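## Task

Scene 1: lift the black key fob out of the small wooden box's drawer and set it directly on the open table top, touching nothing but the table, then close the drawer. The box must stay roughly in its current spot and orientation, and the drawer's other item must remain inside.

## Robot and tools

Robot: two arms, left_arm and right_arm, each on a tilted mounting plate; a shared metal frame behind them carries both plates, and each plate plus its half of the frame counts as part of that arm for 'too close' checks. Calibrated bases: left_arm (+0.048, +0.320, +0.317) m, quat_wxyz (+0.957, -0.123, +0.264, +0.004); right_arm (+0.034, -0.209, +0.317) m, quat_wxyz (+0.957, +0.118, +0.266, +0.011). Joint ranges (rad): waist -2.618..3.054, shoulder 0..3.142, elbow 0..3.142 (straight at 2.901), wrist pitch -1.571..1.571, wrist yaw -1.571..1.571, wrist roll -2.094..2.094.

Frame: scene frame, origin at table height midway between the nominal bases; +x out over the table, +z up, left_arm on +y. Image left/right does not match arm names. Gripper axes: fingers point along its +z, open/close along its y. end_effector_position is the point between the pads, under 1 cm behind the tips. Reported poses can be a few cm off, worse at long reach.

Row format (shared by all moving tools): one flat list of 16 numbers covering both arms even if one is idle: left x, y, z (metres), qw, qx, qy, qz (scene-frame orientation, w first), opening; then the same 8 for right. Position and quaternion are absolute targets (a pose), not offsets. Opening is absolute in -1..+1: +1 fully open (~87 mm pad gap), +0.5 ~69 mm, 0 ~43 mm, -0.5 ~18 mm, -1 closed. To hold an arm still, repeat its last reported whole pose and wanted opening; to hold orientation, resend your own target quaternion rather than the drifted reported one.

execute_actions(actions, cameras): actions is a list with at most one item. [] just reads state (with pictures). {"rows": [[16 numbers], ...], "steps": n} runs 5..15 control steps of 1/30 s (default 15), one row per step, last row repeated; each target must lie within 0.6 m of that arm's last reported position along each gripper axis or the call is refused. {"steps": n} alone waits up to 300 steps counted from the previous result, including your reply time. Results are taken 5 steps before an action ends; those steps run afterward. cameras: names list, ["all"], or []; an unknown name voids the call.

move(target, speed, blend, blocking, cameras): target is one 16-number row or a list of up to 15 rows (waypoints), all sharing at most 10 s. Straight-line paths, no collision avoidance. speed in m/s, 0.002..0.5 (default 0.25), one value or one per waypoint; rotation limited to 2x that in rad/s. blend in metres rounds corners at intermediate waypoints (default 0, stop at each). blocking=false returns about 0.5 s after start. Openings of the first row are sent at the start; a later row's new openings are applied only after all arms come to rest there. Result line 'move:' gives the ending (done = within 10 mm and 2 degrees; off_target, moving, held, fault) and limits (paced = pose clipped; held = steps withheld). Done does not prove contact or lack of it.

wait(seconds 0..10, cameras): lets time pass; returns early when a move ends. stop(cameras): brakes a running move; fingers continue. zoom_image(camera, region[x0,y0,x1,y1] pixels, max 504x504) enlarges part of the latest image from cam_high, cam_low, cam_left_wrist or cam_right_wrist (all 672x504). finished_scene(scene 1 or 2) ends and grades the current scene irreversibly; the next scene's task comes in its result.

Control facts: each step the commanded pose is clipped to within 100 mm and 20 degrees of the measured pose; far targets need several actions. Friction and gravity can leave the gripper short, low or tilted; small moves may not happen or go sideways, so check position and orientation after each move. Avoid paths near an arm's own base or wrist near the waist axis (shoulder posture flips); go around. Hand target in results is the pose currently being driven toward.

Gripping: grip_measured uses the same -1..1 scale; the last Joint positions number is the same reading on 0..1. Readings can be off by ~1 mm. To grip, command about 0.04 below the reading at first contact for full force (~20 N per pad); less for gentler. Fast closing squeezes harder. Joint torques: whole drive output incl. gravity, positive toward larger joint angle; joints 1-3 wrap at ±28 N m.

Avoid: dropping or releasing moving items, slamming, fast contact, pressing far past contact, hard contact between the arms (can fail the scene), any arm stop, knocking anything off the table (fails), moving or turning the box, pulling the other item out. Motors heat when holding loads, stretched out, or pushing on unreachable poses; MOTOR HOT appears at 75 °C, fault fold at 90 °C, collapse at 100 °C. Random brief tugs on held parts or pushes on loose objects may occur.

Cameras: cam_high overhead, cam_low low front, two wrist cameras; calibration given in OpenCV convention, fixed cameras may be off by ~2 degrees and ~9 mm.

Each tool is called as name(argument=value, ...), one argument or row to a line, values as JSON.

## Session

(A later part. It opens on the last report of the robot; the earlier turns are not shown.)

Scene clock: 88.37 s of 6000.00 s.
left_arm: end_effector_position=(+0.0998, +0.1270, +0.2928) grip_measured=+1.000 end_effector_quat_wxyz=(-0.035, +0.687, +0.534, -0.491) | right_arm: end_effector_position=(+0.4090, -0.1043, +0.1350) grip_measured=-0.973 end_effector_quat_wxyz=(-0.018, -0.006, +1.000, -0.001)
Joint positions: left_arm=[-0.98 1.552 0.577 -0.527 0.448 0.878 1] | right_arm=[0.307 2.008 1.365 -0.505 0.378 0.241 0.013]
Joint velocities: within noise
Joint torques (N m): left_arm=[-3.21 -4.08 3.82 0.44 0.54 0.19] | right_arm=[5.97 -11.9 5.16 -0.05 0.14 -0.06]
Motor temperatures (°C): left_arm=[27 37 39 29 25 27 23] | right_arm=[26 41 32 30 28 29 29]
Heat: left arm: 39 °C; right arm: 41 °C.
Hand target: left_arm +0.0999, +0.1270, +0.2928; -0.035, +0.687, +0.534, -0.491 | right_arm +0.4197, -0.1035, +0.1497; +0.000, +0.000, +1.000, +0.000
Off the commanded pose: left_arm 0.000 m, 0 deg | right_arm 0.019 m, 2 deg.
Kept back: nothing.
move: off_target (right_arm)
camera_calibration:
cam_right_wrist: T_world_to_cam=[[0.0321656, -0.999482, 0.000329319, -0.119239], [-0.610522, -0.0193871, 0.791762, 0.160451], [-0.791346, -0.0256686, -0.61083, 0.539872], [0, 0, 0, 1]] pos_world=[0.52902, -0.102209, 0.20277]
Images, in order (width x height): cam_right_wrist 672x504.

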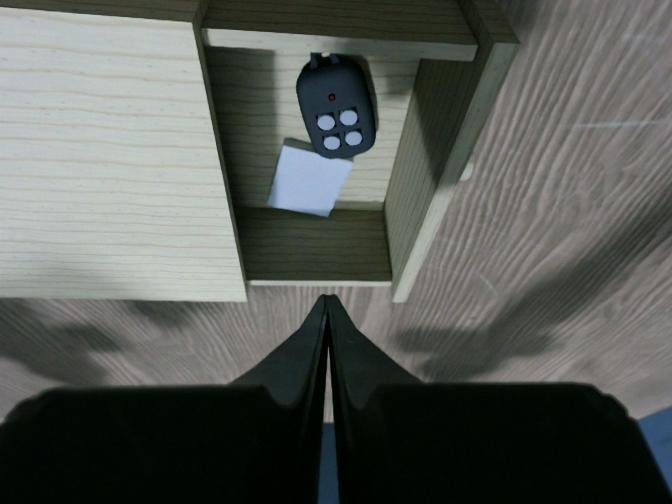

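move(
  target=[
    [0.0998,0.1270,0.2928,-0.035,0.687,0.534,-0.491,1,0.403,-0.112,0.07,0,0,1,0,-1],
    [0.0998,0.1270,0.2928,-0.035,0.687,0.534,-0.491,1,0.403,-0.112,0.034,0,0,1,0,-1],
  ],
  speed=[0.15,0.04],
  blend=[0.01,0],
  cameras=[],
)

move(
  target=[0.0998,0.1270,0.2928,-0.035,0.687,0.534,-0.491,1,0.403,-0.090,0.038,0,0,1,0,-1],
  speed=0.04,
  cameras=["cam_right_wrist"],
)

Scene clock: 90.80 s of 6000.00 s.
left_arm: end_effector_position=(+0.0998, +0.1270, +0.2928) grip_measured=+1.000 end_effector_quat_wxyz=(-0.035, +0.687, +0.534, -0.491) | right_arm: end_effector_position=(+0.3988, -0.1108, +0.0412) grip_measured=-0.973 end_effector_quat_wxyz=(-0.004, -0.002, +1.000, -0.003)
Joint positions: left_arm=[-0.98 1.552 0.577 -0.527 0.448 0.878 1] | right_arm=[0.218 2.239 1.353 -0.204 0.348 0.153 0.013]
Joint velocities: within noise
Joint torques (N m): left_arm=[-3.21 -4.15 3.82 0.43 0.54 0.19] | right_arm=[3.6 -7.38 4.85 0.31 -0.12 -0.24]
Motor temperatures (°C): left_arm=[27 37 39 29 25 27 23] | right_arm=[26 41 32 30 28 29 28]
Heat: left arm: 39 °C; right arm: 41 °C.
Hand target: left_arm +0.0999, +0.1270, +0.2928; -0.035, +0.687, +0.534, -0.491 | right_arm +0.4028, -0.1121, +0.0342; +0.000, +0.000, +1.000, +0.000
Off the commanded pose: left_arm 0.000 m, 0 deg | right_arm 0.008 m, 1 deg.
Kept back: nothing.
move: done
No camera images: "cameras" was empty.

Scene clock: 91.70 s of 6000.00 s.
left_arm: end_effector_position=(+0.0998, +0.1270, +0.2928) grip_measured=+1.000 end_effector_quat_wxyz=(-0.035, +0.687, +0.534, -0.491) | right_arm: end_effector_position=(+0.4045, -0.0962, +0.0419) grip_measured=-0.973 end_effector_quat_wxyz=(+0.002, +0.000, +1.000, +0.000)
Joint positions: left_arm=[-0.98 1.552 0.577 -0.527 0.448 0.878 1] | right_arm=[0.247 2.258 1.387 -0.213 0.358 0.181 0.013]
Joint velocities: within noise
Joint torques (N m): left_arm=[-3.25 -4.05 3.82 0.43 0.55 0.19] | right_arm=[6.11 -7.35 4.94 0.16 0.05 -0.05]
Motor temperatures (°C): left_arm=[27 37 39 29 25 27 23] | right_arm=[26 41 32 30 28 29 28]
Heat: left arm: 39 °C; right arm: 41 °C.
Hand target: left_arm +0.0999, +0.1270, +0.2928; -0.035, +0.687, +0.534, -0.491 | right_arm +0.4028, -0.0901, +0.0381; +0.000, +0.000, +1.000, +0.000
Off the commanded pose: left_arm 0.000 m, 0 deg | right_arm 0.008 m, 0 deg.
Kept back: nothing.
move: done
camera_calibration:
cam_right_wrist: T_world_to_cam=[[0.0199495, -0.9998, -0.00151017, -0.105985], [-0.641719, -0.0139628, 0.766813, 0.245775], [-0.76668, -0.0143284, -0.641869, 0.472131], [0, 0, 0, 1]] pos_world=[0.521806, -0.0957668, 0.114423]
Images, in order (width x height): cam_right_wrist 672x504.

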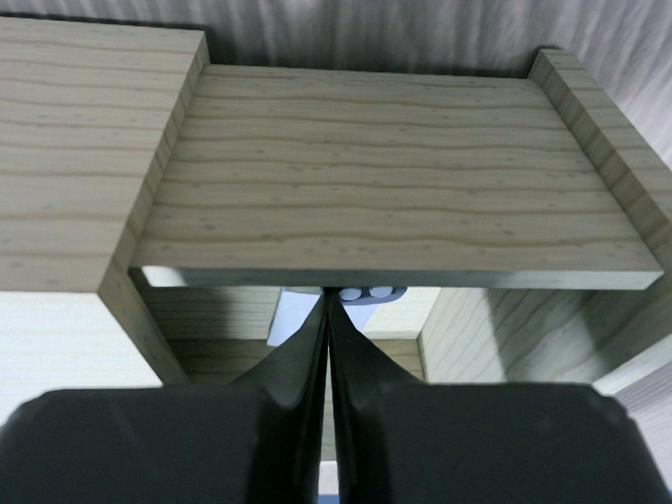

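move(
  target=[0.0998,0.1270,0.2928,-0.035,0.687,0.534,-0.491,1,0.420,-0.1035,0.15,0,0,1,0,-1],
  speed=0.15,
  cameras=["cam_right_wrist"],
)

zoom_image(
  camera="cam_right_wrist",
  region=[200, 0, 460, 190],
)

Scene clock: 93.30 s of 6000.00 s.
left_arm: end_effector_position=(+0.0998, +0.1270, +0.2928) grip_measured=+1.000 end_effector_quat_wxyz=(-0.035, +0.687, +0.534, -0.491) | right_arm: end_effector_position=(+0.4085, -0.1045, +0.1348) grip_measured=-0.973 end_effector_quat_wxyz=(-0.018, -0.006, +1.000, -0.002)
Joint positions: left_arm=[-0.98 1.552 0.577 -0.527 0.448 0.878 1] | right_arm=[0.307 2.008 1.365 -0.505 0.378 0.241 0.013]
Joint velocities: within noise
Joint torques (N m): left_arm=[-3.19 -4.04 3.78 0.43 0.55 0.19] | right_arm=[6.01 -11.93 5.39 0.01 0.12 -0.04]
Motor temperatures (°C): left_arm=[27 37 39 29 25 27 23] | right_arm=[27 41 32 30 28 29 28]
Heat: left arm: 39 °C; right arm: 41 °C.
Hand target: left_arm +0.0999, +0.1270, +0.2928; -0.035, +0.687, +0.534, -0.491 | right_arm +0.4199, -0.1036, +0.1497; +0.000, +0.000, +1.000, +0.000
Off the commanded pose: left_arm 0.000 m, 0 deg | right_arm 0.019 m, 2 deg.
Kept back: nothing.
move: off_target (right_arm)
camera_calibration:
cam_right_wrist: T_world_to_cam=[[0.0322775, -0.999479, 0.000738972, -0.119506], [-0.609636, -0.0191019, 0.792451, 0.159962], [-0.792024, -0.0260288, -0.609935, 0.539505], [0, 0, 0, 1]] pos_world=[0.528677, -0.102345, 0.202389]
Images, in order (width x height): cam_right_wrist 672x504.

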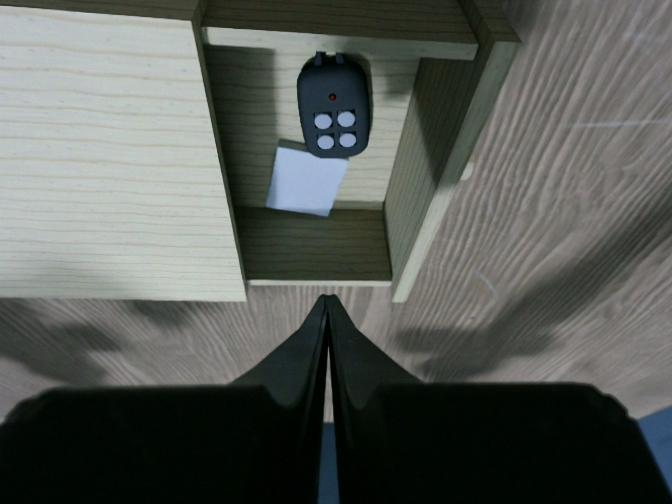

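Scaled by 1.938 from the camera's 672x504 image, which has a finer 960x720 frame.

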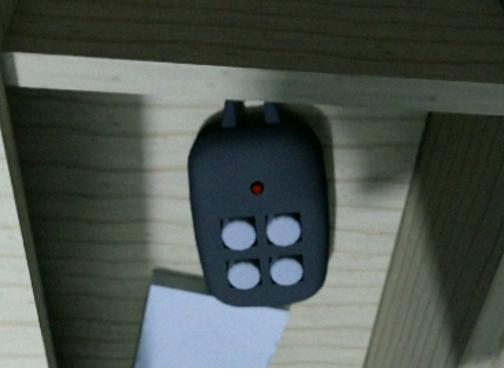

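move(
  target=[
    [0.0998,0.1270,0.2928,-0.035,0.687,0.534,-0.491,1,0.420,-0.1075,0.10,0,0,0.99976,-0.0218,0],
    [0.0998,0.1270,0.2928,-0.035,0.687,0.534,-0.491,1,0.420,-0.1075,0.042,0,0,0.99976,-0.0218,0],
  ],
  speed=[0.12,0.06],
  blend=[0.01,0],
  cameras=["cam_right_wrist"],
)

zoom_image(
  camera="cam_right_wrist",
  region=[220, 260, 440, 425],
)

Scene clock: 95.77 s of 6000.00 s.
left_arm: end_effector_position=(+0.0998, +0.1270, +0.2928) grip_measured=+1.000 end_effector_quat_wxyz=(-0.035, +0.687, +0.534, -0.491) | right_arm: end_effector_position=(+0.4165, -0.1058, +0.0494) grip_measured=+0.000 end_effector_quat_wxyz=(-0.003, -0.002, +1.000, -0.023)
Joint positions: left_arm=[-0.98 1.552 0.577 -0.527 0.448 0.878 1] | right_arm=[0.245 2.259 1.453 -0.298 0.399 0.181 0.5]
Joint velocities: within noise
Joint torques (N m): left_arm=[-3.18 -4.1 3.79 0.43 0.54 0.19] | right_arm=[3.95 -7.66 5.44 0.3 -0.03 -0.21]
Motor temperatures (°C): left_arm=[27 37 39 29 25 27 23] | right_arm=[27 41 32 30 28 29 28]
Heat: left arm: 39 °C; right arm: 41 °C.
Hand target: left_arm +0.0999, +0.1270, +0.2928; -0.035, +0.687, +0.534, -0.491 | right_arm +0.4199, -0.1076, +0.0422; +0.000, +0.000, +1.000, -0.022
Off the commanded pose: left_arm 0.000 m, 0 deg | right_arm 0.008 m, 0 deg.
Kept back: nothing.
move: done
camera_calibration:
cam_right_wrist: T_world_to_cam=[[0.0250333, -0.998717, 0.0440133, -0.120023], [-0.633857, 0.0181884, 0.773236, 0.247422], [-0.773045, -0.0472548, -0.632589, 0.484728], [0, 0, 0, 1]] pos_world=[0.534551, -0.101463, 0.120601]
Images, in order (width x height): cam_right_wrist 672x504.

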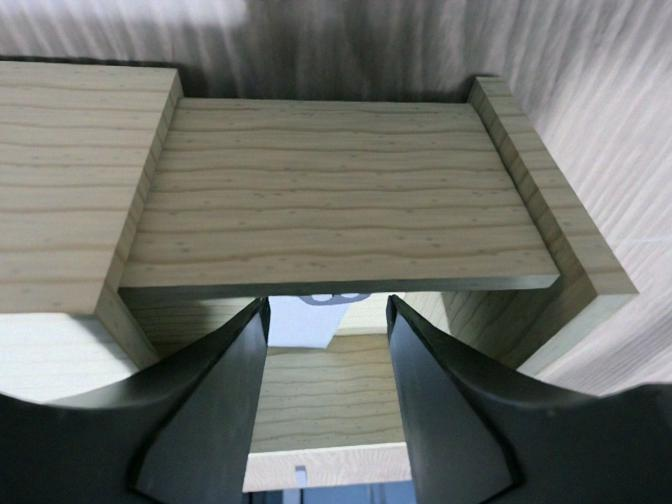

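Scaled by 2.291 from the camera's 672x504 image, which has a finer 960x720 frame.

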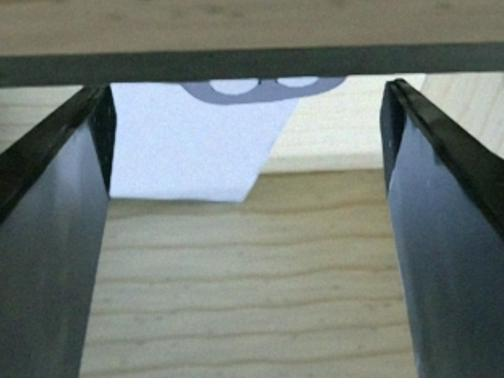

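move(
  target=[0.0998,0.1270,0.2928,-0.035,0.687,0.534,-0.491,1,0.420,-0.1075,0.026,0,-0.0218,0.99953,-0.0218,0],
  speed=0.02,
  cameras=["cam_right_wrist","cam_low"],
)

Scene clock: 97.47 s of 6000.00 s.
left_arm: end_effector_position=(+0.0998, +0.1270, +0.2928) grip_measured=+1.000 end_effector_quat_wxyz=(-0.035, +0.687, +0.534, -0.491) | right_arm: end_effector_position=(+0.4195, -0.1123, +0.0396) grip_measured=+0.000 end_effector_quat_wxyz=(-0.003, -0.016, +0.999, -0.030)
Joint positions: left_arm=[-0.98 1.552 0.577 -0.527 0.448 0.878 1] | right_arm=[0.229 2.29 1.48 -0.29 0.406 0.139 0.5]
Joint velocities: within noise
Joint torques (N m): left_arm=[-3.22 -4.11 3.82 0.43 0.55 0.19] | right_arm=[4.6 -6.24 5.5 0.47 -0.14 -0.37]
Motor temperatures (°C): left_arm=[27 37 39 29 25 27 23] | right_arm=[27 41 32 30 28 29 28]
Heat: left arm: 39 °C; right arm: 41 °C.
Hand target: left_arm +0.0999, +0.1270, +0.2928; -0.035, +0.687, +0.534, -0.491 | right_arm +0.4195, -0.1077, +0.0266; +0.000, -0.022, +1.000, -0.022
Off the commanded pose: left_arm 0.000 m, 0 deg | right_arm 0.014 m, 1 deg.
Kept back: nothing.
move: off_target (right_arm)
camera_calibration:
cam_right_wrist: T_world_to_cam=[[0.0524174, -0.996955, 0.0577273, -0.138036], [-0.633371, 0.0115026, 0.773763, 0.256051], [-0.772071, -0.0771215, -0.63084, 0.476646], [0, 0, 0, 1]] pos_world=[0.537415, -0.103801, 0.110533]
Images, in order (width x height): cam_low 672x504, cam_right_wrist 672x504.

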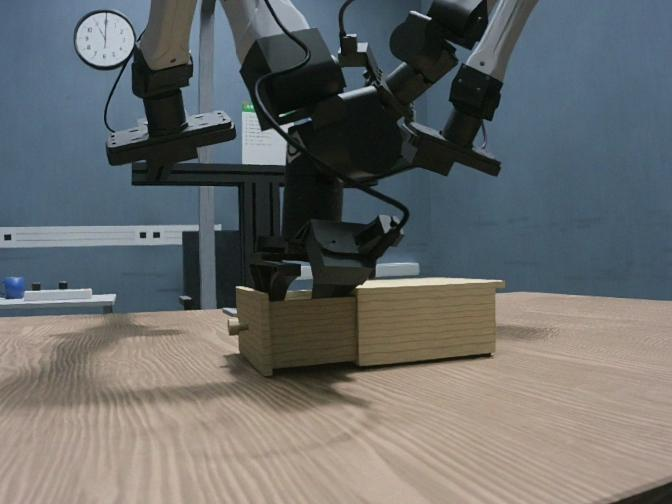

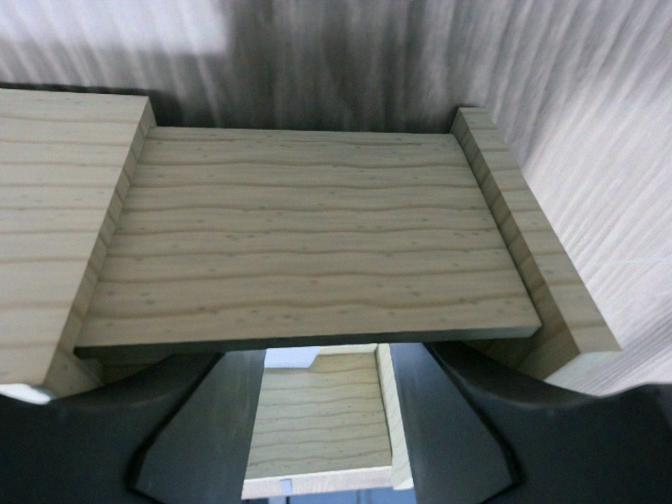

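move(
  target=[
    [0.0998,0.1270,0.2928,-0.035,0.687,0.534,-0.491,1,0.420,-0.1085,0.050,0,-0.0218,0.99953,-0.0218,0],
    [0.0998,0.1270,0.2928,-0.035,0.687,0.534,-0.491,1,0.420,-0.1085,0.048,0,-0.0218,0.99953,-0.0218,0.1],
  ],
  speed=[0.05,0.03],
  cameras=["cam_right_wrist","cam_low"],
)

zoom_image(
  camera="cam_right_wrist",
  region=[200, 240, 460, 425],
)

Scene clock: 100.47 s of 6000.00 s.
left_arm: end_effector_position=(+0.0998, +0.1270, +0.2928) grip_measured=+1.000 end_effector_quat_wxyz=(-0.035, +0.687, +0.534, -0.491) | right_arm: end_effector_position=(+0.4184, -0.1141, +0.0407) grip_measured=+0.098 end_effector_quat_wxyz=(-0.004, -0.011, +0.999, -0.035)
Joint positions: left_arm=[-0.98 1.552 0.577 -0.527 0.448 0.878 1] | right_arm=[0.229 2.285 1.474 -0.292 0.416 0.151 0.549]
Joint velocities: within noise
Joint torques (N m): left_arm=[-3.22 -4.11 3.79 0.43 0.54 0.2] | right_arm=[6.05 -11.12 2.45 0.13 -0.15 -0.35]
Motor temperatures (°C): left_arm=[27 37 39 29 25 27 23] | right_arm=[27 41 32 29 28 29 28]
Heat: left arm: 39 °C; right arm: 41 °C.
Hand target: left_arm +0.0999, +0.1270, +0.2928; -0.035, +0.687, +0.534, -0.491 | right_arm +0.4200, -0.1085, +0.0479; +0.000, -0.022, +1.000, -0.022
Off the commanded pose: left_arm 0.000 m, 0 deg | right_arm 0.009 m, 2 deg.
Kept back: nothing.
move: done
camera_calibration:
cam_right_wrist: T_world_to_cam=[[0.0424121, -0.996807, 0.0676508, -0.136039], [-0.63255, 0.0256223, 0.774096, 0.255761], [-0.773358, -0.0756235, -0.629443, 0.476968], [0, 0, 0, 1]] pos_world=[0.536417, -0.106088, 0.111444]
Images, in order (width x height): cam_low 672x504, cam_right_wrist 672x504.

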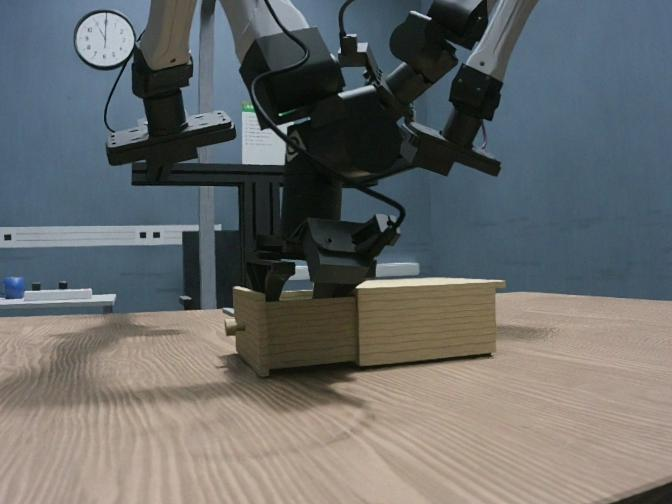

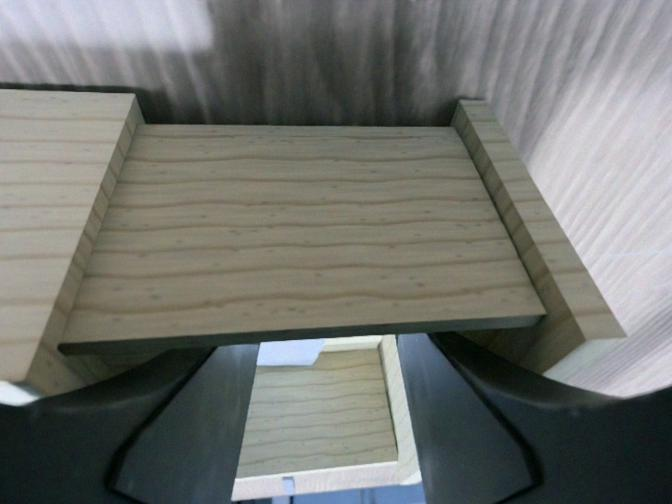

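Scaled by 1.938 from the camera's 672x504 image, which has a finer 960x720 frame.

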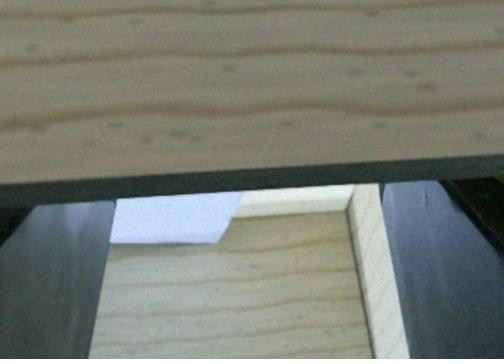

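move(
  target=[
    [0.0998,0.1270,0.2928,-0.035,0.687,0.534,-0.491,1,0.419,-0.1085,0.09,0,0,1,0,0.1],
    [0.0998,0.1270,0.2928,-0.035,0.687,0.534,-0.491,1,0.430,-0.1050,0.16,0,0,1,0,0.1],
  ],
  speed=[0.04,0.15],
  blend=[0.01,0],
  cameras=["cam_right_wrist","cam_low"],
)

zoom_image(
  camera="cam_right_wrist",
  region=[200, 0, 460, 190],
)

Scene clock: 103.00 s of 6000.00 s.
left_arm: end_effector_position=(+0.0998, +0.1270, +0.2928) grip_measured=+1.000 end_effector_quat_wxyz=(-0.035, +0.687, +0.534, -0.491) | right_arm: end_effector_position=(+0.4150, -0.1054, +0.1434) grip_measured=+0.100 end_effector_quat_wxyz=(-0.022, -0.008, +1.000, -0.002)
Joint positions: left_arm=[-0.98 1.552 0.577 -0.527 0.448 0.878 1] | right_arm=[0.309 2.005 1.408 -0.561 0.378 0.242 0.55]
Joint velocities: within noise
Joint torques (N m): left_arm=[-3.25 -4.08 3.82 0.43 0.56 0.19] | right_arm=[5.9 -12.12 6.39 -0.02 0.12 -0.01]
Motor temperatures (°C): left_arm=[27 37 39 29 25 27 23] | right_arm=[27 42 32 29 28 29 28]
Heat: left arm: 39 °C; right arm: 42 °C.
Hand target: left_arm +0.0999, +0.1270, +0.2928; -0.035, +0.687, +0.534, -0.491 | right_arm +0.4296, -0.1051, +0.1597; +0.000, +0.000, +1.000, +0.000
Off the commanded pose: left_arm 0.000 m, 0 deg | right_arm 0.022 m, 3 deg.
Kept back: nothing.
move: off_target (right_arm)
camera_calibration:
cam_right_wrist: T_world_to_cam=[[0.0373756, -0.9993, 0.00140015, -0.12281], [-0.603107, -0.0214401, 0.797372, 0.153413], [-0.796784, -0.0306467, -0.603487, 0.550426], [0, 0, 0, 1]] pos_world=[0.535686, -0.102566, 0.210019]
Images, in order (width x height): cam_low 672x504, cam_right_wrist 672x504.

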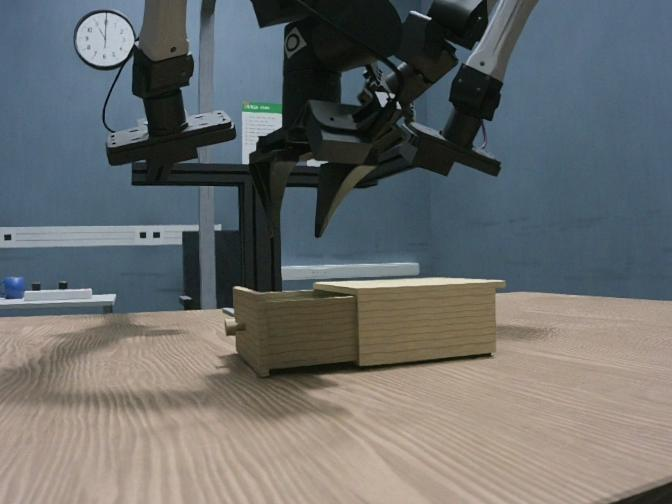

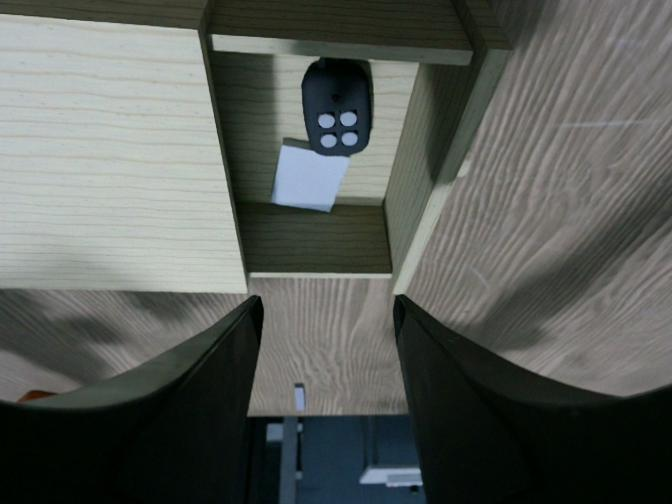

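Scaled by 1.938 from the camera's 672x504 image, which has a finer 960x720 frame.

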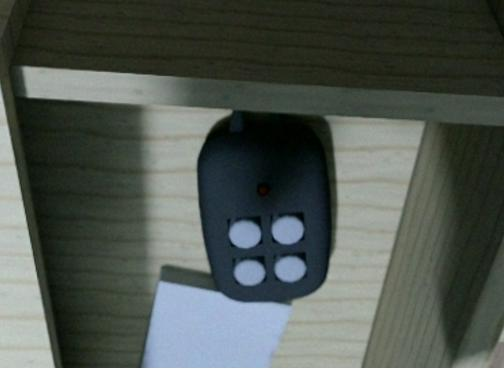

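move(
  target=[
    [0.0998,0.1270,0.2928,-0.035,0.687,0.534,-0.491,1,0.421,-0.1095,0.09,0,0,0.99966,-0.0262,0.1],
    [0.0998,0.1270,0.2928,-0.035,0.687,0.534,-0.491,1,0.421,-0.1095,0.042,0,0,0.99966,-0.0262,0.1],
  ],
  speed=[0.12,0.05],
  blend=[0.01,0],
  cameras=["cam_right_wrist"],
)

zoom_image(
  camera="cam_right_wrist",
  region=[200, 240, 460, 425],
)

Scene clock: 105.57 s of 6000.00 s.
left_arm: end_effector_position=(+0.0998, +0.1270, +0.2928) grip_measured=+1.000 end_effector_quat_wxyz=(-0.035, +0.687, +0.534, -0.491) | right_arm: end_effector_position=(+0.4171, -0.1079, +0.0498) grip_measured=+0.100 end_effector_quat_wxyz=(-0.004, -0.002, +1.000, -0.026)
Joint positions: left_arm=[-0.98 1.552 0.577 -0.527 0.448 0.878 1] | right_arm=[0.242 2.259 1.458 -0.306 0.404 0.18 0.55]
Joint velocities: within noise
Joint torques (N m): left_arm=[-3.14 -4.1 3.79 0.42 0.54 0.18] | right_arm=[4.04 -7.61 5.49 0.35 0 -0.26]
Motor temperatures (°C): left_arm=[27 37 39 29 25 27 23] | right_arm=[27 42 32 29 28 29 28]
Heat: left arm: 39 °C; right arm: 42 °C.
Hand target: left_arm +0.0999, +0.1270, +0.2928; -0.035, +0.687, +0.534, -0.491 | right_arm +0.4207, -0.1096, +0.0422; +0.000, +0.000, +1.000, -0.026
Off the commanded pose: left_arm 0.000 m, 0 deg | right_arm 0.009 m, 1 deg.
Kept back: nothing.
move: done
camera_calibration:
cam_right_wrist: T_world_to_cam=[[0.0251471, -0.998408, 0.0504896, -0.122511], [-0.63196, 0.0232569, 0.774652, 0.247202], [-0.774593, -0.0513877, -0.630369, 0.485359], [0, 0, 0, 1]] pos_world=[0.535258, -0.103123, 0.120645]
Images, in order (width x height): cam_right_wrist 672x504.

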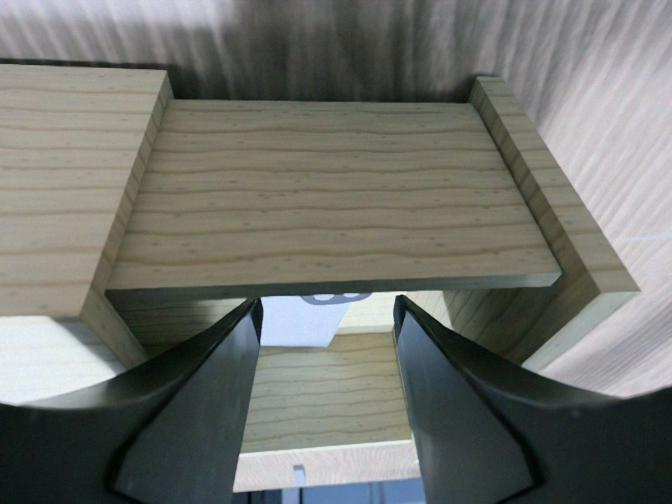

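Scaled by 1.938 from the camera's 672x504 image, which has a finer 960x720 frame.

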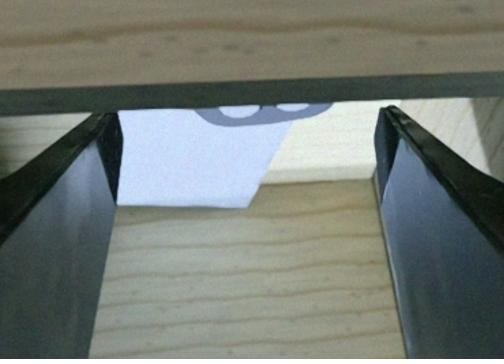

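move(
  target=[0.0998,0.1270,0.2928,-0.035,0.687,0.534,-0.491,1,0.421,-0.1095,0.029,0,0,0.99966,-0.0262,0.1],
  speed=0.02,
  cameras=["cam_right_wrist","cam_low"],
)

Scene clock: 106.70 s of 6000.00 s.
left_arm: end_effector_position=(+0.0998, +0.1270, +0.2928) grip_measured=+1.000 end_effector_quat_wxyz=(-0.035, +0.687, +0.534, -0.491) | right_arm: end_effector_position=(+0.4195, -0.1135, +0.0400) grip_measured=+0.100 end_effector_quat_wxyz=(-0.004, +0.002, +0.999, -0.033)
Joint positions: left_arm=[-0.98 1.552 0.577 -0.527 0.448 0.878 1] | right_arm=[0.226 2.288 1.481 -0.295 0.41 0.173 0.55]
Joint velocities: within noise
Joint torques (N m): left_arm=[-3.21 -4.11 3.85 0.44 0.53 0.18] | right_arm=[4.64 -6.82 5.16 0.43 -0.1 -0.27]
Motor temperatures (°C): left_arm=[27 37 39 29 25 27 23] | right_arm=[27 41 32 29 28 29 28]
Heat: left arm: 39 °C; right arm: 41 °C.
Hand target: left_arm +0.0999, +0.1270, +0.2928; -0.035, +0.687, +0.534, -0.491 | right_arm +0.4207, -0.1096, +0.0295; +0.000, +0.000, +1.000, -0.026
Off the commanded pose: left_arm 0.000 m, 0 deg | right_arm 0.012 m, 1 deg.
Kept back: nothing.
move: off_target (right_arm)
camera_calibration:
cam_right_wrist: T_world_to_cam=[[0.0169998, -0.997843, 0.0634067, -0.124675], [-0.632327, 0.0383943, 0.77375, 0.258386], [-0.774515, -0.0532474, -0.63031, 0.480553], [0, 0, 0, 1]] pos_world=[0.537699, -0.108738, 0.110877]
Images, in order (width x height): cam_low 672x504, cam_right_wrist 672x504.

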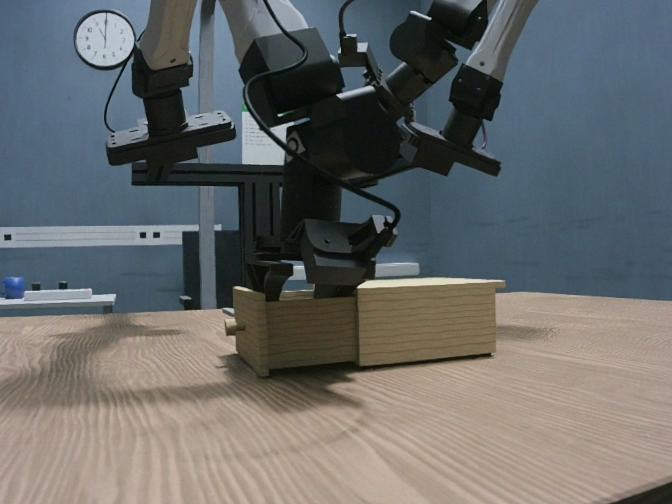

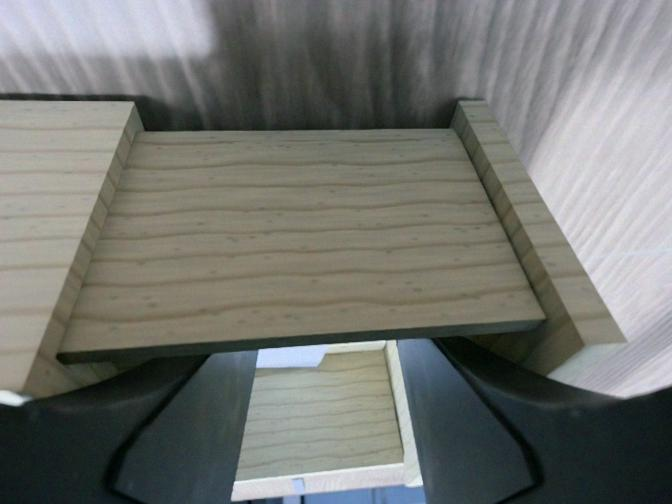

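zoom_image(
  camera="cam_low",
  region=[220, 200, 420, 380],
)

zoom_image(
  camera="cam_right_wrist",
  region=[0, 300, 300, 504],
)

zoom_image(
  camera="cam_right_wrist",
  region=[372, 300, 672, 504],
)

Scaled by 2.520 from the camera's 672x504 image, which has a finer 960x720 frame.

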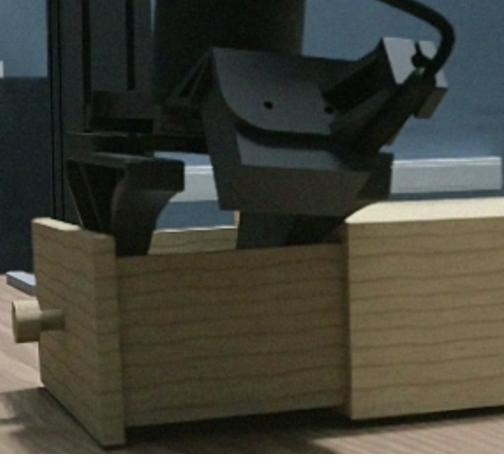

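Scaled by 1.680 from the camera's 672x504 image, which has a finer 960x720 frame.

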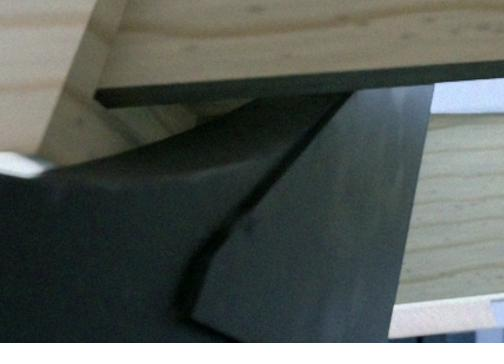

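Scaled by 1.680 from the camera's 672x504 image, which has a finer 960x720 frame.

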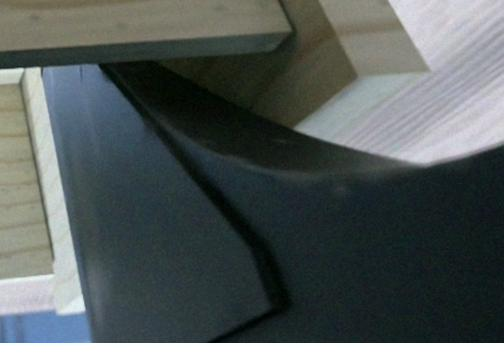

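move(
  target=[
    [0.0998,0.1270,0.2928,-0.035,0.687,0.534,-0.491,1,0.420,-0.1085,0.08,0,0,1,0,0.1],
    [0.0998,0.1270,0.2928,-0.035,0.687,0.534,-0.491,1,0.444,-0.105,0.13,0.2334,0,0.9724,0,-0.3],
  ],
  speed=[0.04,0.2],
  blend=[0.01,0],
  cameras=["cam_right_wrist","cam_low"],
)

zoom_image(
  camera="cam_right_wrist",
  region=[220, 100, 480, 300],
)

Scene clock: 114.37 s of 6000.00 s.
left_arm: end_effector_position=(+0.0998, +0.1270, +0.2928) grip_measured=+1.000 end_effector_quat_wxyz=(-0.035, +0.687, +0.534, -0.491) | right_arm: end_effector_position=(+0.4324, -0.1058, +0.1158) grip_measured=-0.300 end_effector_quat_wxyz=(+0.211, -0.003, +0.978, -0.002)
Joint positions: left_arm=[-0.98 1.552 0.577 -0.527 0.448 0.878 1] | right_arm=[0.321 1.916 0.919 0.343 0.459 0.055 0.35]
Joint velocities: within noise
Joint torques (N m): left_arm=[-3.25 -4.05 3.82 0.43 0.54 0.2] | right_arm=[5.38 -10.65 3 1.06 0.12 -0.26]
Motor temperatures (°C): left_arm=[27 37 38 29 25 27 23] | right_arm=[27 41 31 29 28 29 28]
Heat: left arm: 38 °C; right arm: 41 °C.
Hand target: left_arm +0.0999, +0.1270, +0.2928; -0.035, +0.687, +0.534, -0.491 | right_arm +0.4439, -0.1050, +0.1296; +0.233, +0.000, +0.972, +0.000
Off the commanded pose: left_arm 0.000 m, 0 deg | right_arm 0.018 m, 3 deg.
Kept back: nothing.
move: off_target (right_arm); target 2's new opening was sent with right_arm's hand 0.019 m and 3 deg from that target
camera_calibration:
cam_right_wrist: T_world_to_cam=[[0.0240504, -0.99965, 0.0110309, -0.119226], [-0.898545, -0.0167785, 0.43856, 0.355659], [-0.438222, -0.0204593, -0.898634, 0.427835], [0, 0, 0, 1]] pos_world=[0.50993, -0.104463, 0.229804]
Images, in order (width x height): cam_low 672x504, cam_right_wrist 672x504.

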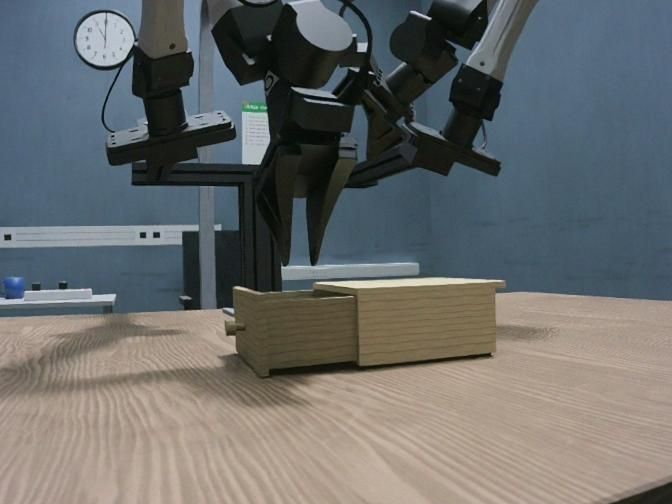

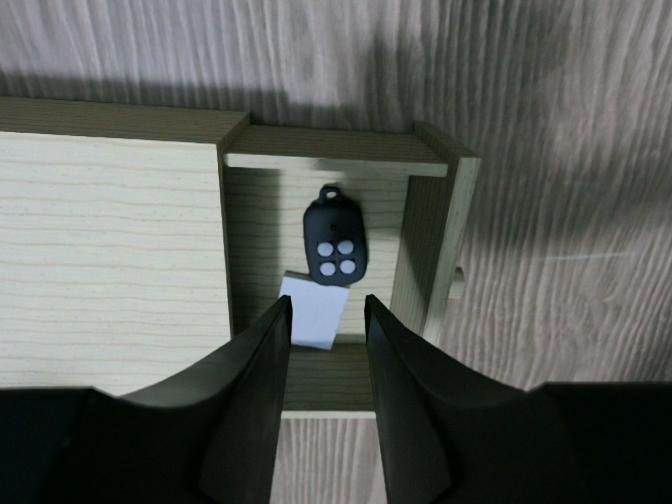

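Scaled by 1.938 from the camera's 672x504 image, which has a finer 960x720 frame.

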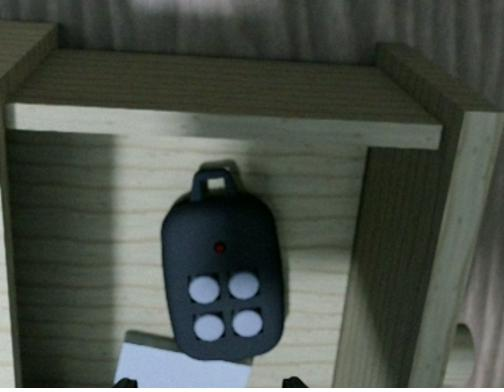

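move(
  target=[0.0998,0.1270,0.2928,-0.035,0.687,0.534,-0.491,1,0.455,-0.1065,0.062,0.2334,0,0.9724,0,-0.4],
  speed=0.08,
  cameras=["cam_right_wrist"],
)

Scene clock: 117.20 s of 6000.00 s.
left_arm: end_effector_position=(+0.0998, +0.1270, +0.2928) grip_measured=+1.000 end_effector_quat_wxyz=(-0.035, +0.687, +0.534, -0.491) | right_arm: end_effector_position=(+0.4505, -0.1051, +0.0670) grip_measured=-0.400 end_effector_quat_wxyz=(+0.229, -0.001, +0.974, -0.001)
Joint positions: left_arm=[-0.98 1.552 0.577 -0.527 0.448 0.878 1] | right_arm=[0.266 2.111 1.015 0.497 0.416 0.006 0.3]
Joint velocities: within noise
Joint torques (N m): left_arm=[-3.21 -4.07 3.78 0.43 0.54 0.19] | right_arm=[3.47 -6.71 4.29 1.15 -0.12 -0.24]
Motor temperatures (°C): left_arm=[27 37 38 29 25 27 23] | right_arm=[27 41 31 30 28 29 28]
Heat: left arm: 38 °C; right arm: 41 °C.
Hand target: left_arm +0.0999, +0.1270, +0.2928; -0.035, +0.687, +0.534, -0.491 | right_arm +0.4548, -0.1067, +0.0621; +0.233, +0.000, +0.972, +0.000
Off the commanded pose: left_arm 0.000 m, 0 deg | right_arm 0.007 m, 1 deg.
Kept back: nothing.
move: done
camera_calibration:
cam_right_wrist: T_world_to_cam=[[0.0197777, -0.999754, 0.0100041, -0.116427], [-0.914057, -0.0140263, 0.405344, 0.402836], [-0.405104, -0.0171611, -0.91411, 0.378441], [0, 0, 0, 1]] pos_world=[0.523825, -0.104253, 0.183814]
Images, in order (width x height): cam_right_wrist 672x504.

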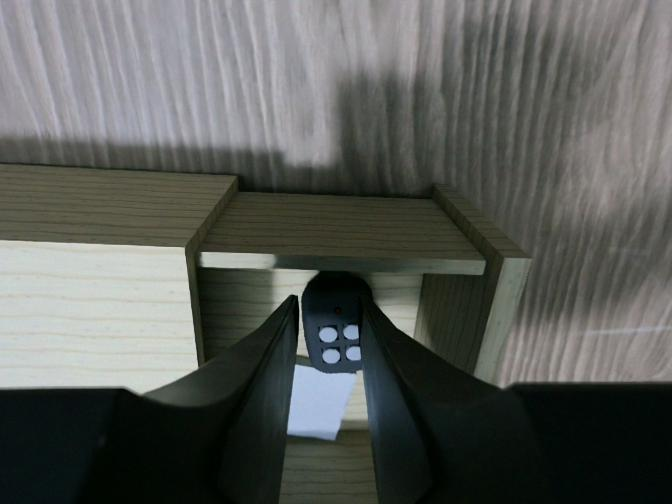

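move(
  target=[0.0998,0.1270,0.2928,-0.035,0.687,0.534,-0.491,1,0.453,-0.1065,0.034,0.2334,0,0.9724,0,-0.4],
  speed=0.03,
  cameras=["cam_right_wrist","cam_low"],
)

zoom_image(
  camera="cam_right_wrist",
  region=[230, 250, 450, 420],
)

Scene clock: 118.83 s of 6000.00 s.
left_arm: end_effector_position=(+0.0998, +0.1270, +0.2928) grip_measured=+1.000 end_effector_quat_wxyz=(-0.035, +0.687, +0.534, -0.491) | right_arm: end_effector_position=(+0.4499, -0.1041, +0.0399) grip_measured=-0.400 end_effector_quat_wxyz=(+0.230, -0.001, +0.973, +0.000)
Joint positions: left_arm=[-0.98 1.552 0.577 -0.527 0.448 0.878 1] | right_arm=[0.243 2.211 1.058 0.561 0.395 -0.009 0.3]
Joint velocities: within noise
Joint torques (N m): left_arm=[-3.26 -4.1 3.84 0.43 0.56 0.2] | right_arm=[3.44 -6.82 3.93 1.12 -0.08 -0.25]
Motor temperatures (°C): left_arm=[27 37 38 29 25 27 23] | right_arm=[27 41 31 30 28 29 28]
Heat: left arm: 38 °C; right arm: 41 °C.
Hand target: left_arm +0.0999, +0.1270, +0.2928; -0.035, +0.687, +0.534, -0.491 | right_arm +0.4529, -0.1065, +0.0342; +0.233, +0.000, +0.972, +0.000
Off the commanded pose: left_arm 0.000 m, 0 deg | right_arm 0.007 m, 0 deg.
Kept back: nothing.
move: done
camera_calibration:
cam_right_wrist: T_world_to_cam=[[0.0203672, -0.999756, 0.00858039, -0.115323], [-0.91487, -0.0151752, 0.403463, 0.41359], [-0.403235, -0.0160674, -0.914956, 0.352693], [0, 0, 0, 1]] pos_world=[0.522948, -0.103352, 0.156819]
Images, in order (width x height): cam_low 672x504, cam_right_wrist 672x504.

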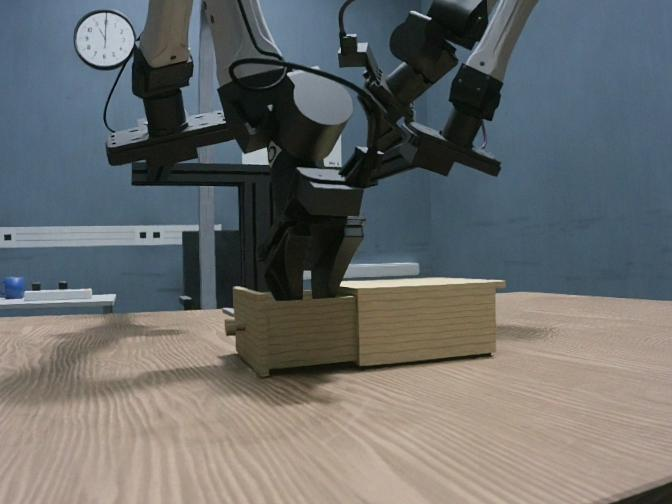

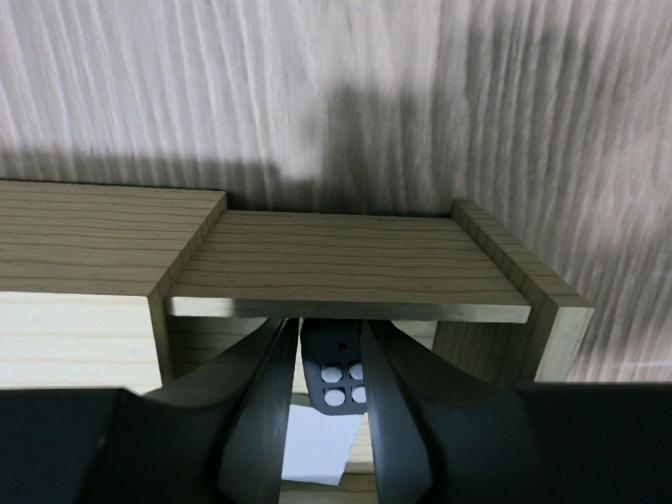

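Scaled by 2.291 from the camera's 672x504 image, which has a finer 960x720 frame.

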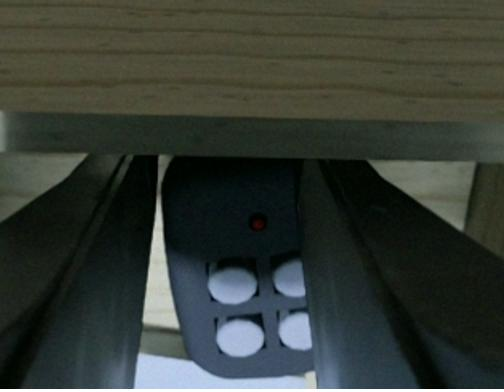

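move(
  target=[
    [0.0998,0.1270,0.2928,-0.035,0.687,0.534,-0.491,1,0.453,-0.1140,0.060,0.2334,0,0.9724,0,-0.35],
    [0.0998,0.1270,0.2928,-0.035,0.687,0.534,-0.491,1,0.453,-0.1100,0.036,0.2334,0,0.9724,0,-0.35],
  ],
  speed=[0.05,0.03],
  cameras=["cam_right_wrist"],
)

zoom_image(
  camera="cam_right_wrist",
  region=[230, 250, 450, 420],
)

Scene clock: 121.37 s of 6000.00 s.
left_arm: end_effector_position=(+0.0998, +0.1270, +0.2928) grip_measured=+1.000 end_effector_quat_wxyz=(-0.035, +0.687, +0.534, -0.491) | right_arm: end_effector_position=(+0.4496, -0.1075, +0.0417) grip_measured=-0.350 end_effector_quat_wxyz=(+0.229, -0.001, +0.973, +0.000)
Joint positions: left_arm=[-0.98 1.552 0.577 -0.527 0.448 0.878 1] | right_arm=[0.237 2.199 1.048 0.561 0.39 -0.012 0.325]
Joint velocities: within noise
Joint torques (N m): left_arm=[-3.23 -4.1 3.81 0.43 0.56 0.2] | right_arm=[3.3 -6.76 3.95 1.16 -0.08 -0.27]
Motor temperatures (°C): left_arm=[27 37 38 29 25 27 23] | right_arm=[27 41 31 30 28 29 28]
Heat: left arm: 38 °C; right arm: 41 °C.
Hand target: left_arm +0.0999, +0.1270, +0.2928; -0.035, +0.687, +0.534, -0.491 | right_arm +0.4529, -0.1101, +0.0362; +0.233, +0.000, +0.972, +0.000
Off the commanded pose: left_arm 0.000 m, 0 deg | right_arm 0.007 m, 0 deg.
Kept back: nothing.
move: done
camera_calibration:
cam_right_wrist: T_world_to_cam=[[0.0205563, -0.999754, 0.00828727, -0.118801], [-0.914737, -0.0154614, 0.403753, 0.412508], [-0.403526, -0.0158803, -0.914831, 0.354312], [0, 0, 0, 1]] pos_world=[0.522753, -0.106767, 0.158568]
Images, in order (width x height): cam_right_wrist 672x504.

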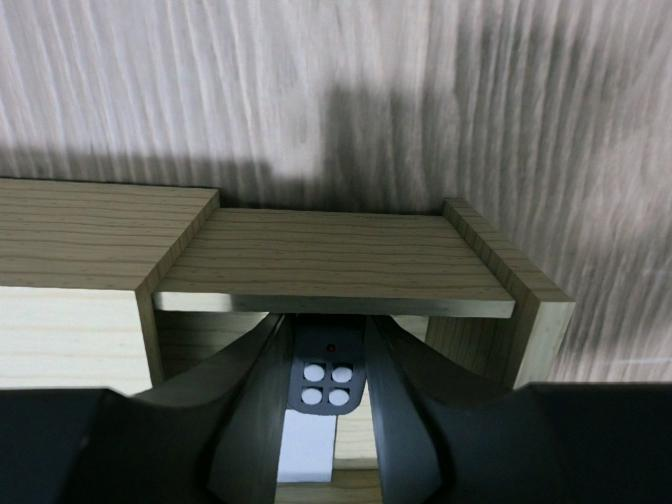

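Scaled by 2.291 from the camera's 672x504 image, which has a finer 960x720 frame.

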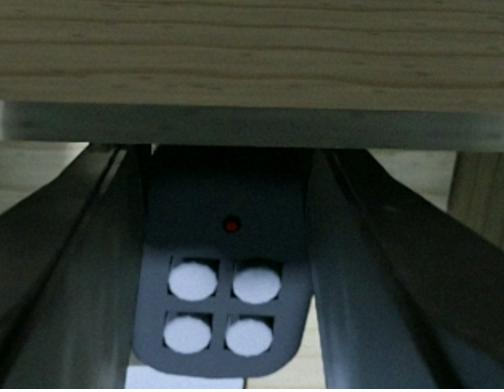

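move(
  target=[
    [0.0998,0.1270,0.2928,-0.035,0.687,0.534,-0.491,1,0.4545,-0.1145,0.058,0.2334,0,0.9724,0,-0.35],
    [0.0998,0.1270,0.2928,-0.035,0.687,0.534,-0.491,1,0.4545,-0.1135,0.040,0.2334,0,0.9724,0,-0.35],
  ],
  speed=[0.04,0.03],
  cameras=["cam_right_wrist"],
)

zoom_image(
  camera="cam_right_wrist",
  region=[230, 250, 450, 420],
)

Scene clock: 123.23 s of 6000.00 s.
left_arm: end_effector_position=(+0.0998, +0.1270, +0.2928) grip_measured=+1.000 end_effector_quat_wxyz=(-0.035, +0.687, +0.534, -0.491) | right_arm: end_effector_position=(+0.4498, -0.1109, +0.0437) grip_measured=-0.350 end_effector_quat_wxyz=(+0.228, -0.001, +0.974, -0.001)
Joint positions: left_arm=[-0.98 1.552 0.577 -0.527 0.448 0.878 1] | right_arm=[0.231 2.187 1.043 0.551 0.385 -0.016 0.325]
Joint velocities: within noise
Joint torques (N m): left_arm=[-3.17 -4.12 3.82 0.43 0.54 0.19] | right_arm=[3.41 -7.2 3.85 1.13 -0.11 -0.22]
Motor temperatures (°C): left_arm=[27 37 38 29 25 27 23] | right_arm=[27 41 31 30 28 29 28]
Heat: left arm: 38 °C; right arm: 41 °C.
Hand target: left_arm +0.0999, +0.1270, +0.2928; -0.035, +0.687, +0.534, -0.491 | right_arm +0.4544, -0.1136, +0.0401; +0.233, +0.000, +0.972, +0.000
Off the commanded pose: left_arm 0.000 m, 0 deg | right_arm 0.007 m, 1 deg.
Kept back: nothing.
move: done
camera_calibration:
cam_right_wrist: T_world_to_cam=[[0.0209019, -0.999738, 0.00929862, -0.122463], [-0.913348, -0.0153112, 0.406892, 0.410991], [-0.406643, -0.0169977, -0.913429, 0.357413], [0, 0, 0, 1]] pos_world=[0.523277, -0.110063, 0.160381]
Images, in order (width x height): cam_right_wrist 672x504.

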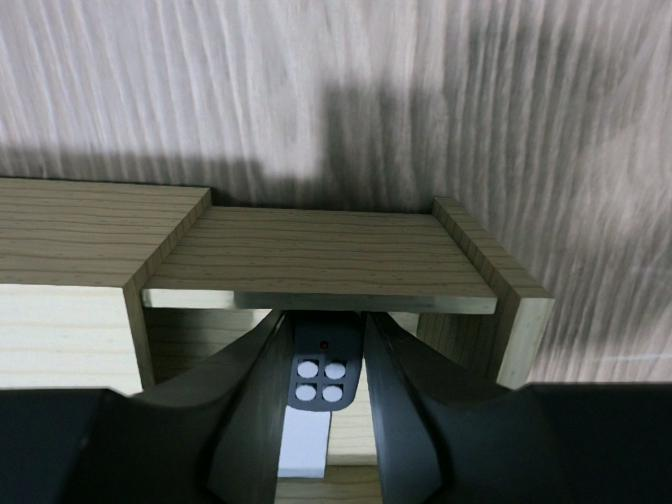

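Scaled by 2.291 from the camera's 672x504 image, which has a finer 960x720 frame.

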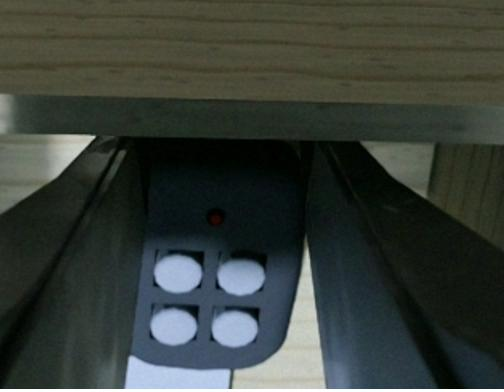

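move(
  target=[0.0998,0.1270,0.2928,-0.035,0.687,0.534,-0.491,1,0.4555,-0.1135,0.026,0.2334,0,0.9724,0,-0.35],
  speed=0.03,
  cameras=["cam_right_wrist","cam_low"],
)

zoom_image(
  camera="cam_right_wrist",
  region=[230, 250, 450, 420],
)

Scene clock: 124.20 s of 6000.00 s.
left_arm: end_effector_position=(+0.0998, +0.1270, +0.2928) grip_measured=+1.000 end_effector_quat_wxyz=(-0.035, +0.687, +0.534, -0.491) | right_arm: end_effector_position=(+0.4515, -0.1112, +0.0316) grip_measured=-0.350 end_effector_quat_wxyz=(+0.228, -0.001, +0.974, -0.001)
Joint positions: left_arm=[-0.98 1.552 0.577 -0.527 0.448 0.878 1] | right_arm=[0.219 2.232 1.073 0.569 0.376 -0.022 0.325]
Joint velocities: within noise
Joint torques (N m): left_arm=[-3.19 -4.08 3.85 0.44 0.53 0.19] | right_arm=[3.33 -6.87 3.93 1.18 -0.11 -0.26]
Motor temperatures (°C): left_arm=[27 37 38 29 25 27 23] | right_arm=[27 41 31 30 28 29 28]
Heat: left arm: 38 °C; right arm: 41 °C.
Hand target: left_arm +0.0999, +0.1270, +0.2928; -0.035, +0.687, +0.534, -0.491 | right_arm +0.4552, -0.1137, +0.0261; +0.233, +0.000, +0.972, +0.000
Off the commanded pose: left_arm 0.000 m, 0 deg | right_arm 0.007 m, 1 deg.
Kept back: nothing.
move: done
camera_calibration:
cam_right_wrist: T_world_to_cam=[[0.0204248, -0.999747, 0.0093942, -0.122501], [-0.91351, -0.0148429, 0.406545, 0.417658], [-0.406303, -0.0168853, -0.913582, 0.346872], [0, 0, 0, 1]] pos_world=[0.524972, -0.110414, 0.14825]
Images, in order (width x height): cam_low 672x504, cam_right_wrist 672x504.

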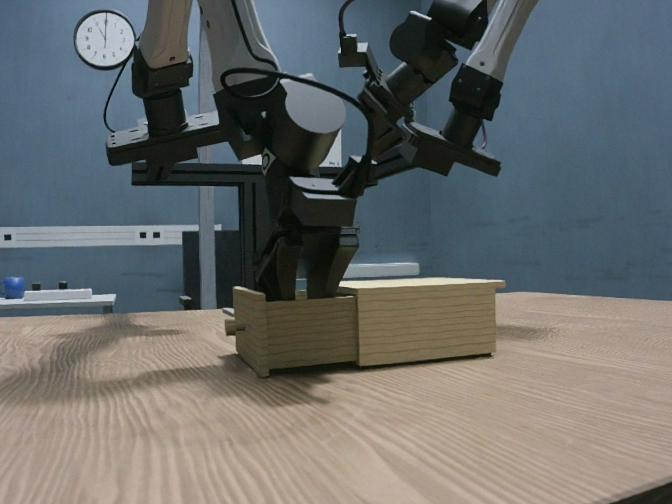

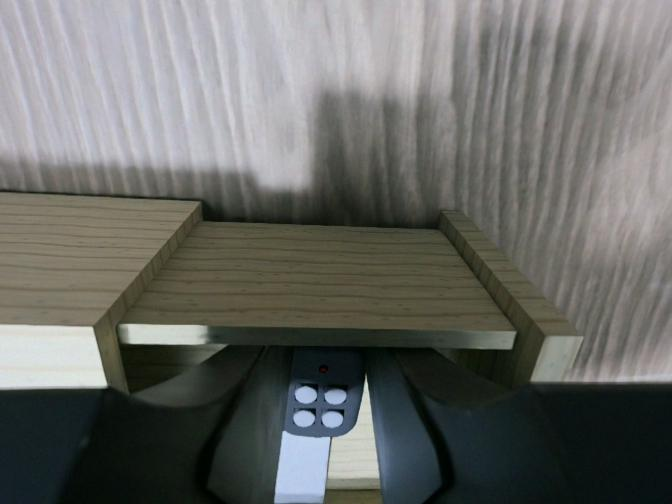

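Scaled by 2.291 from the camera's 672x504 image, which has a finer 960x720 frame.

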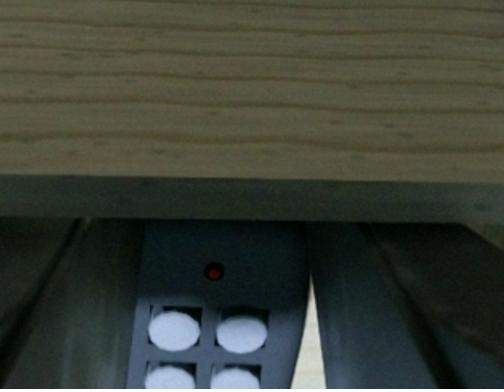

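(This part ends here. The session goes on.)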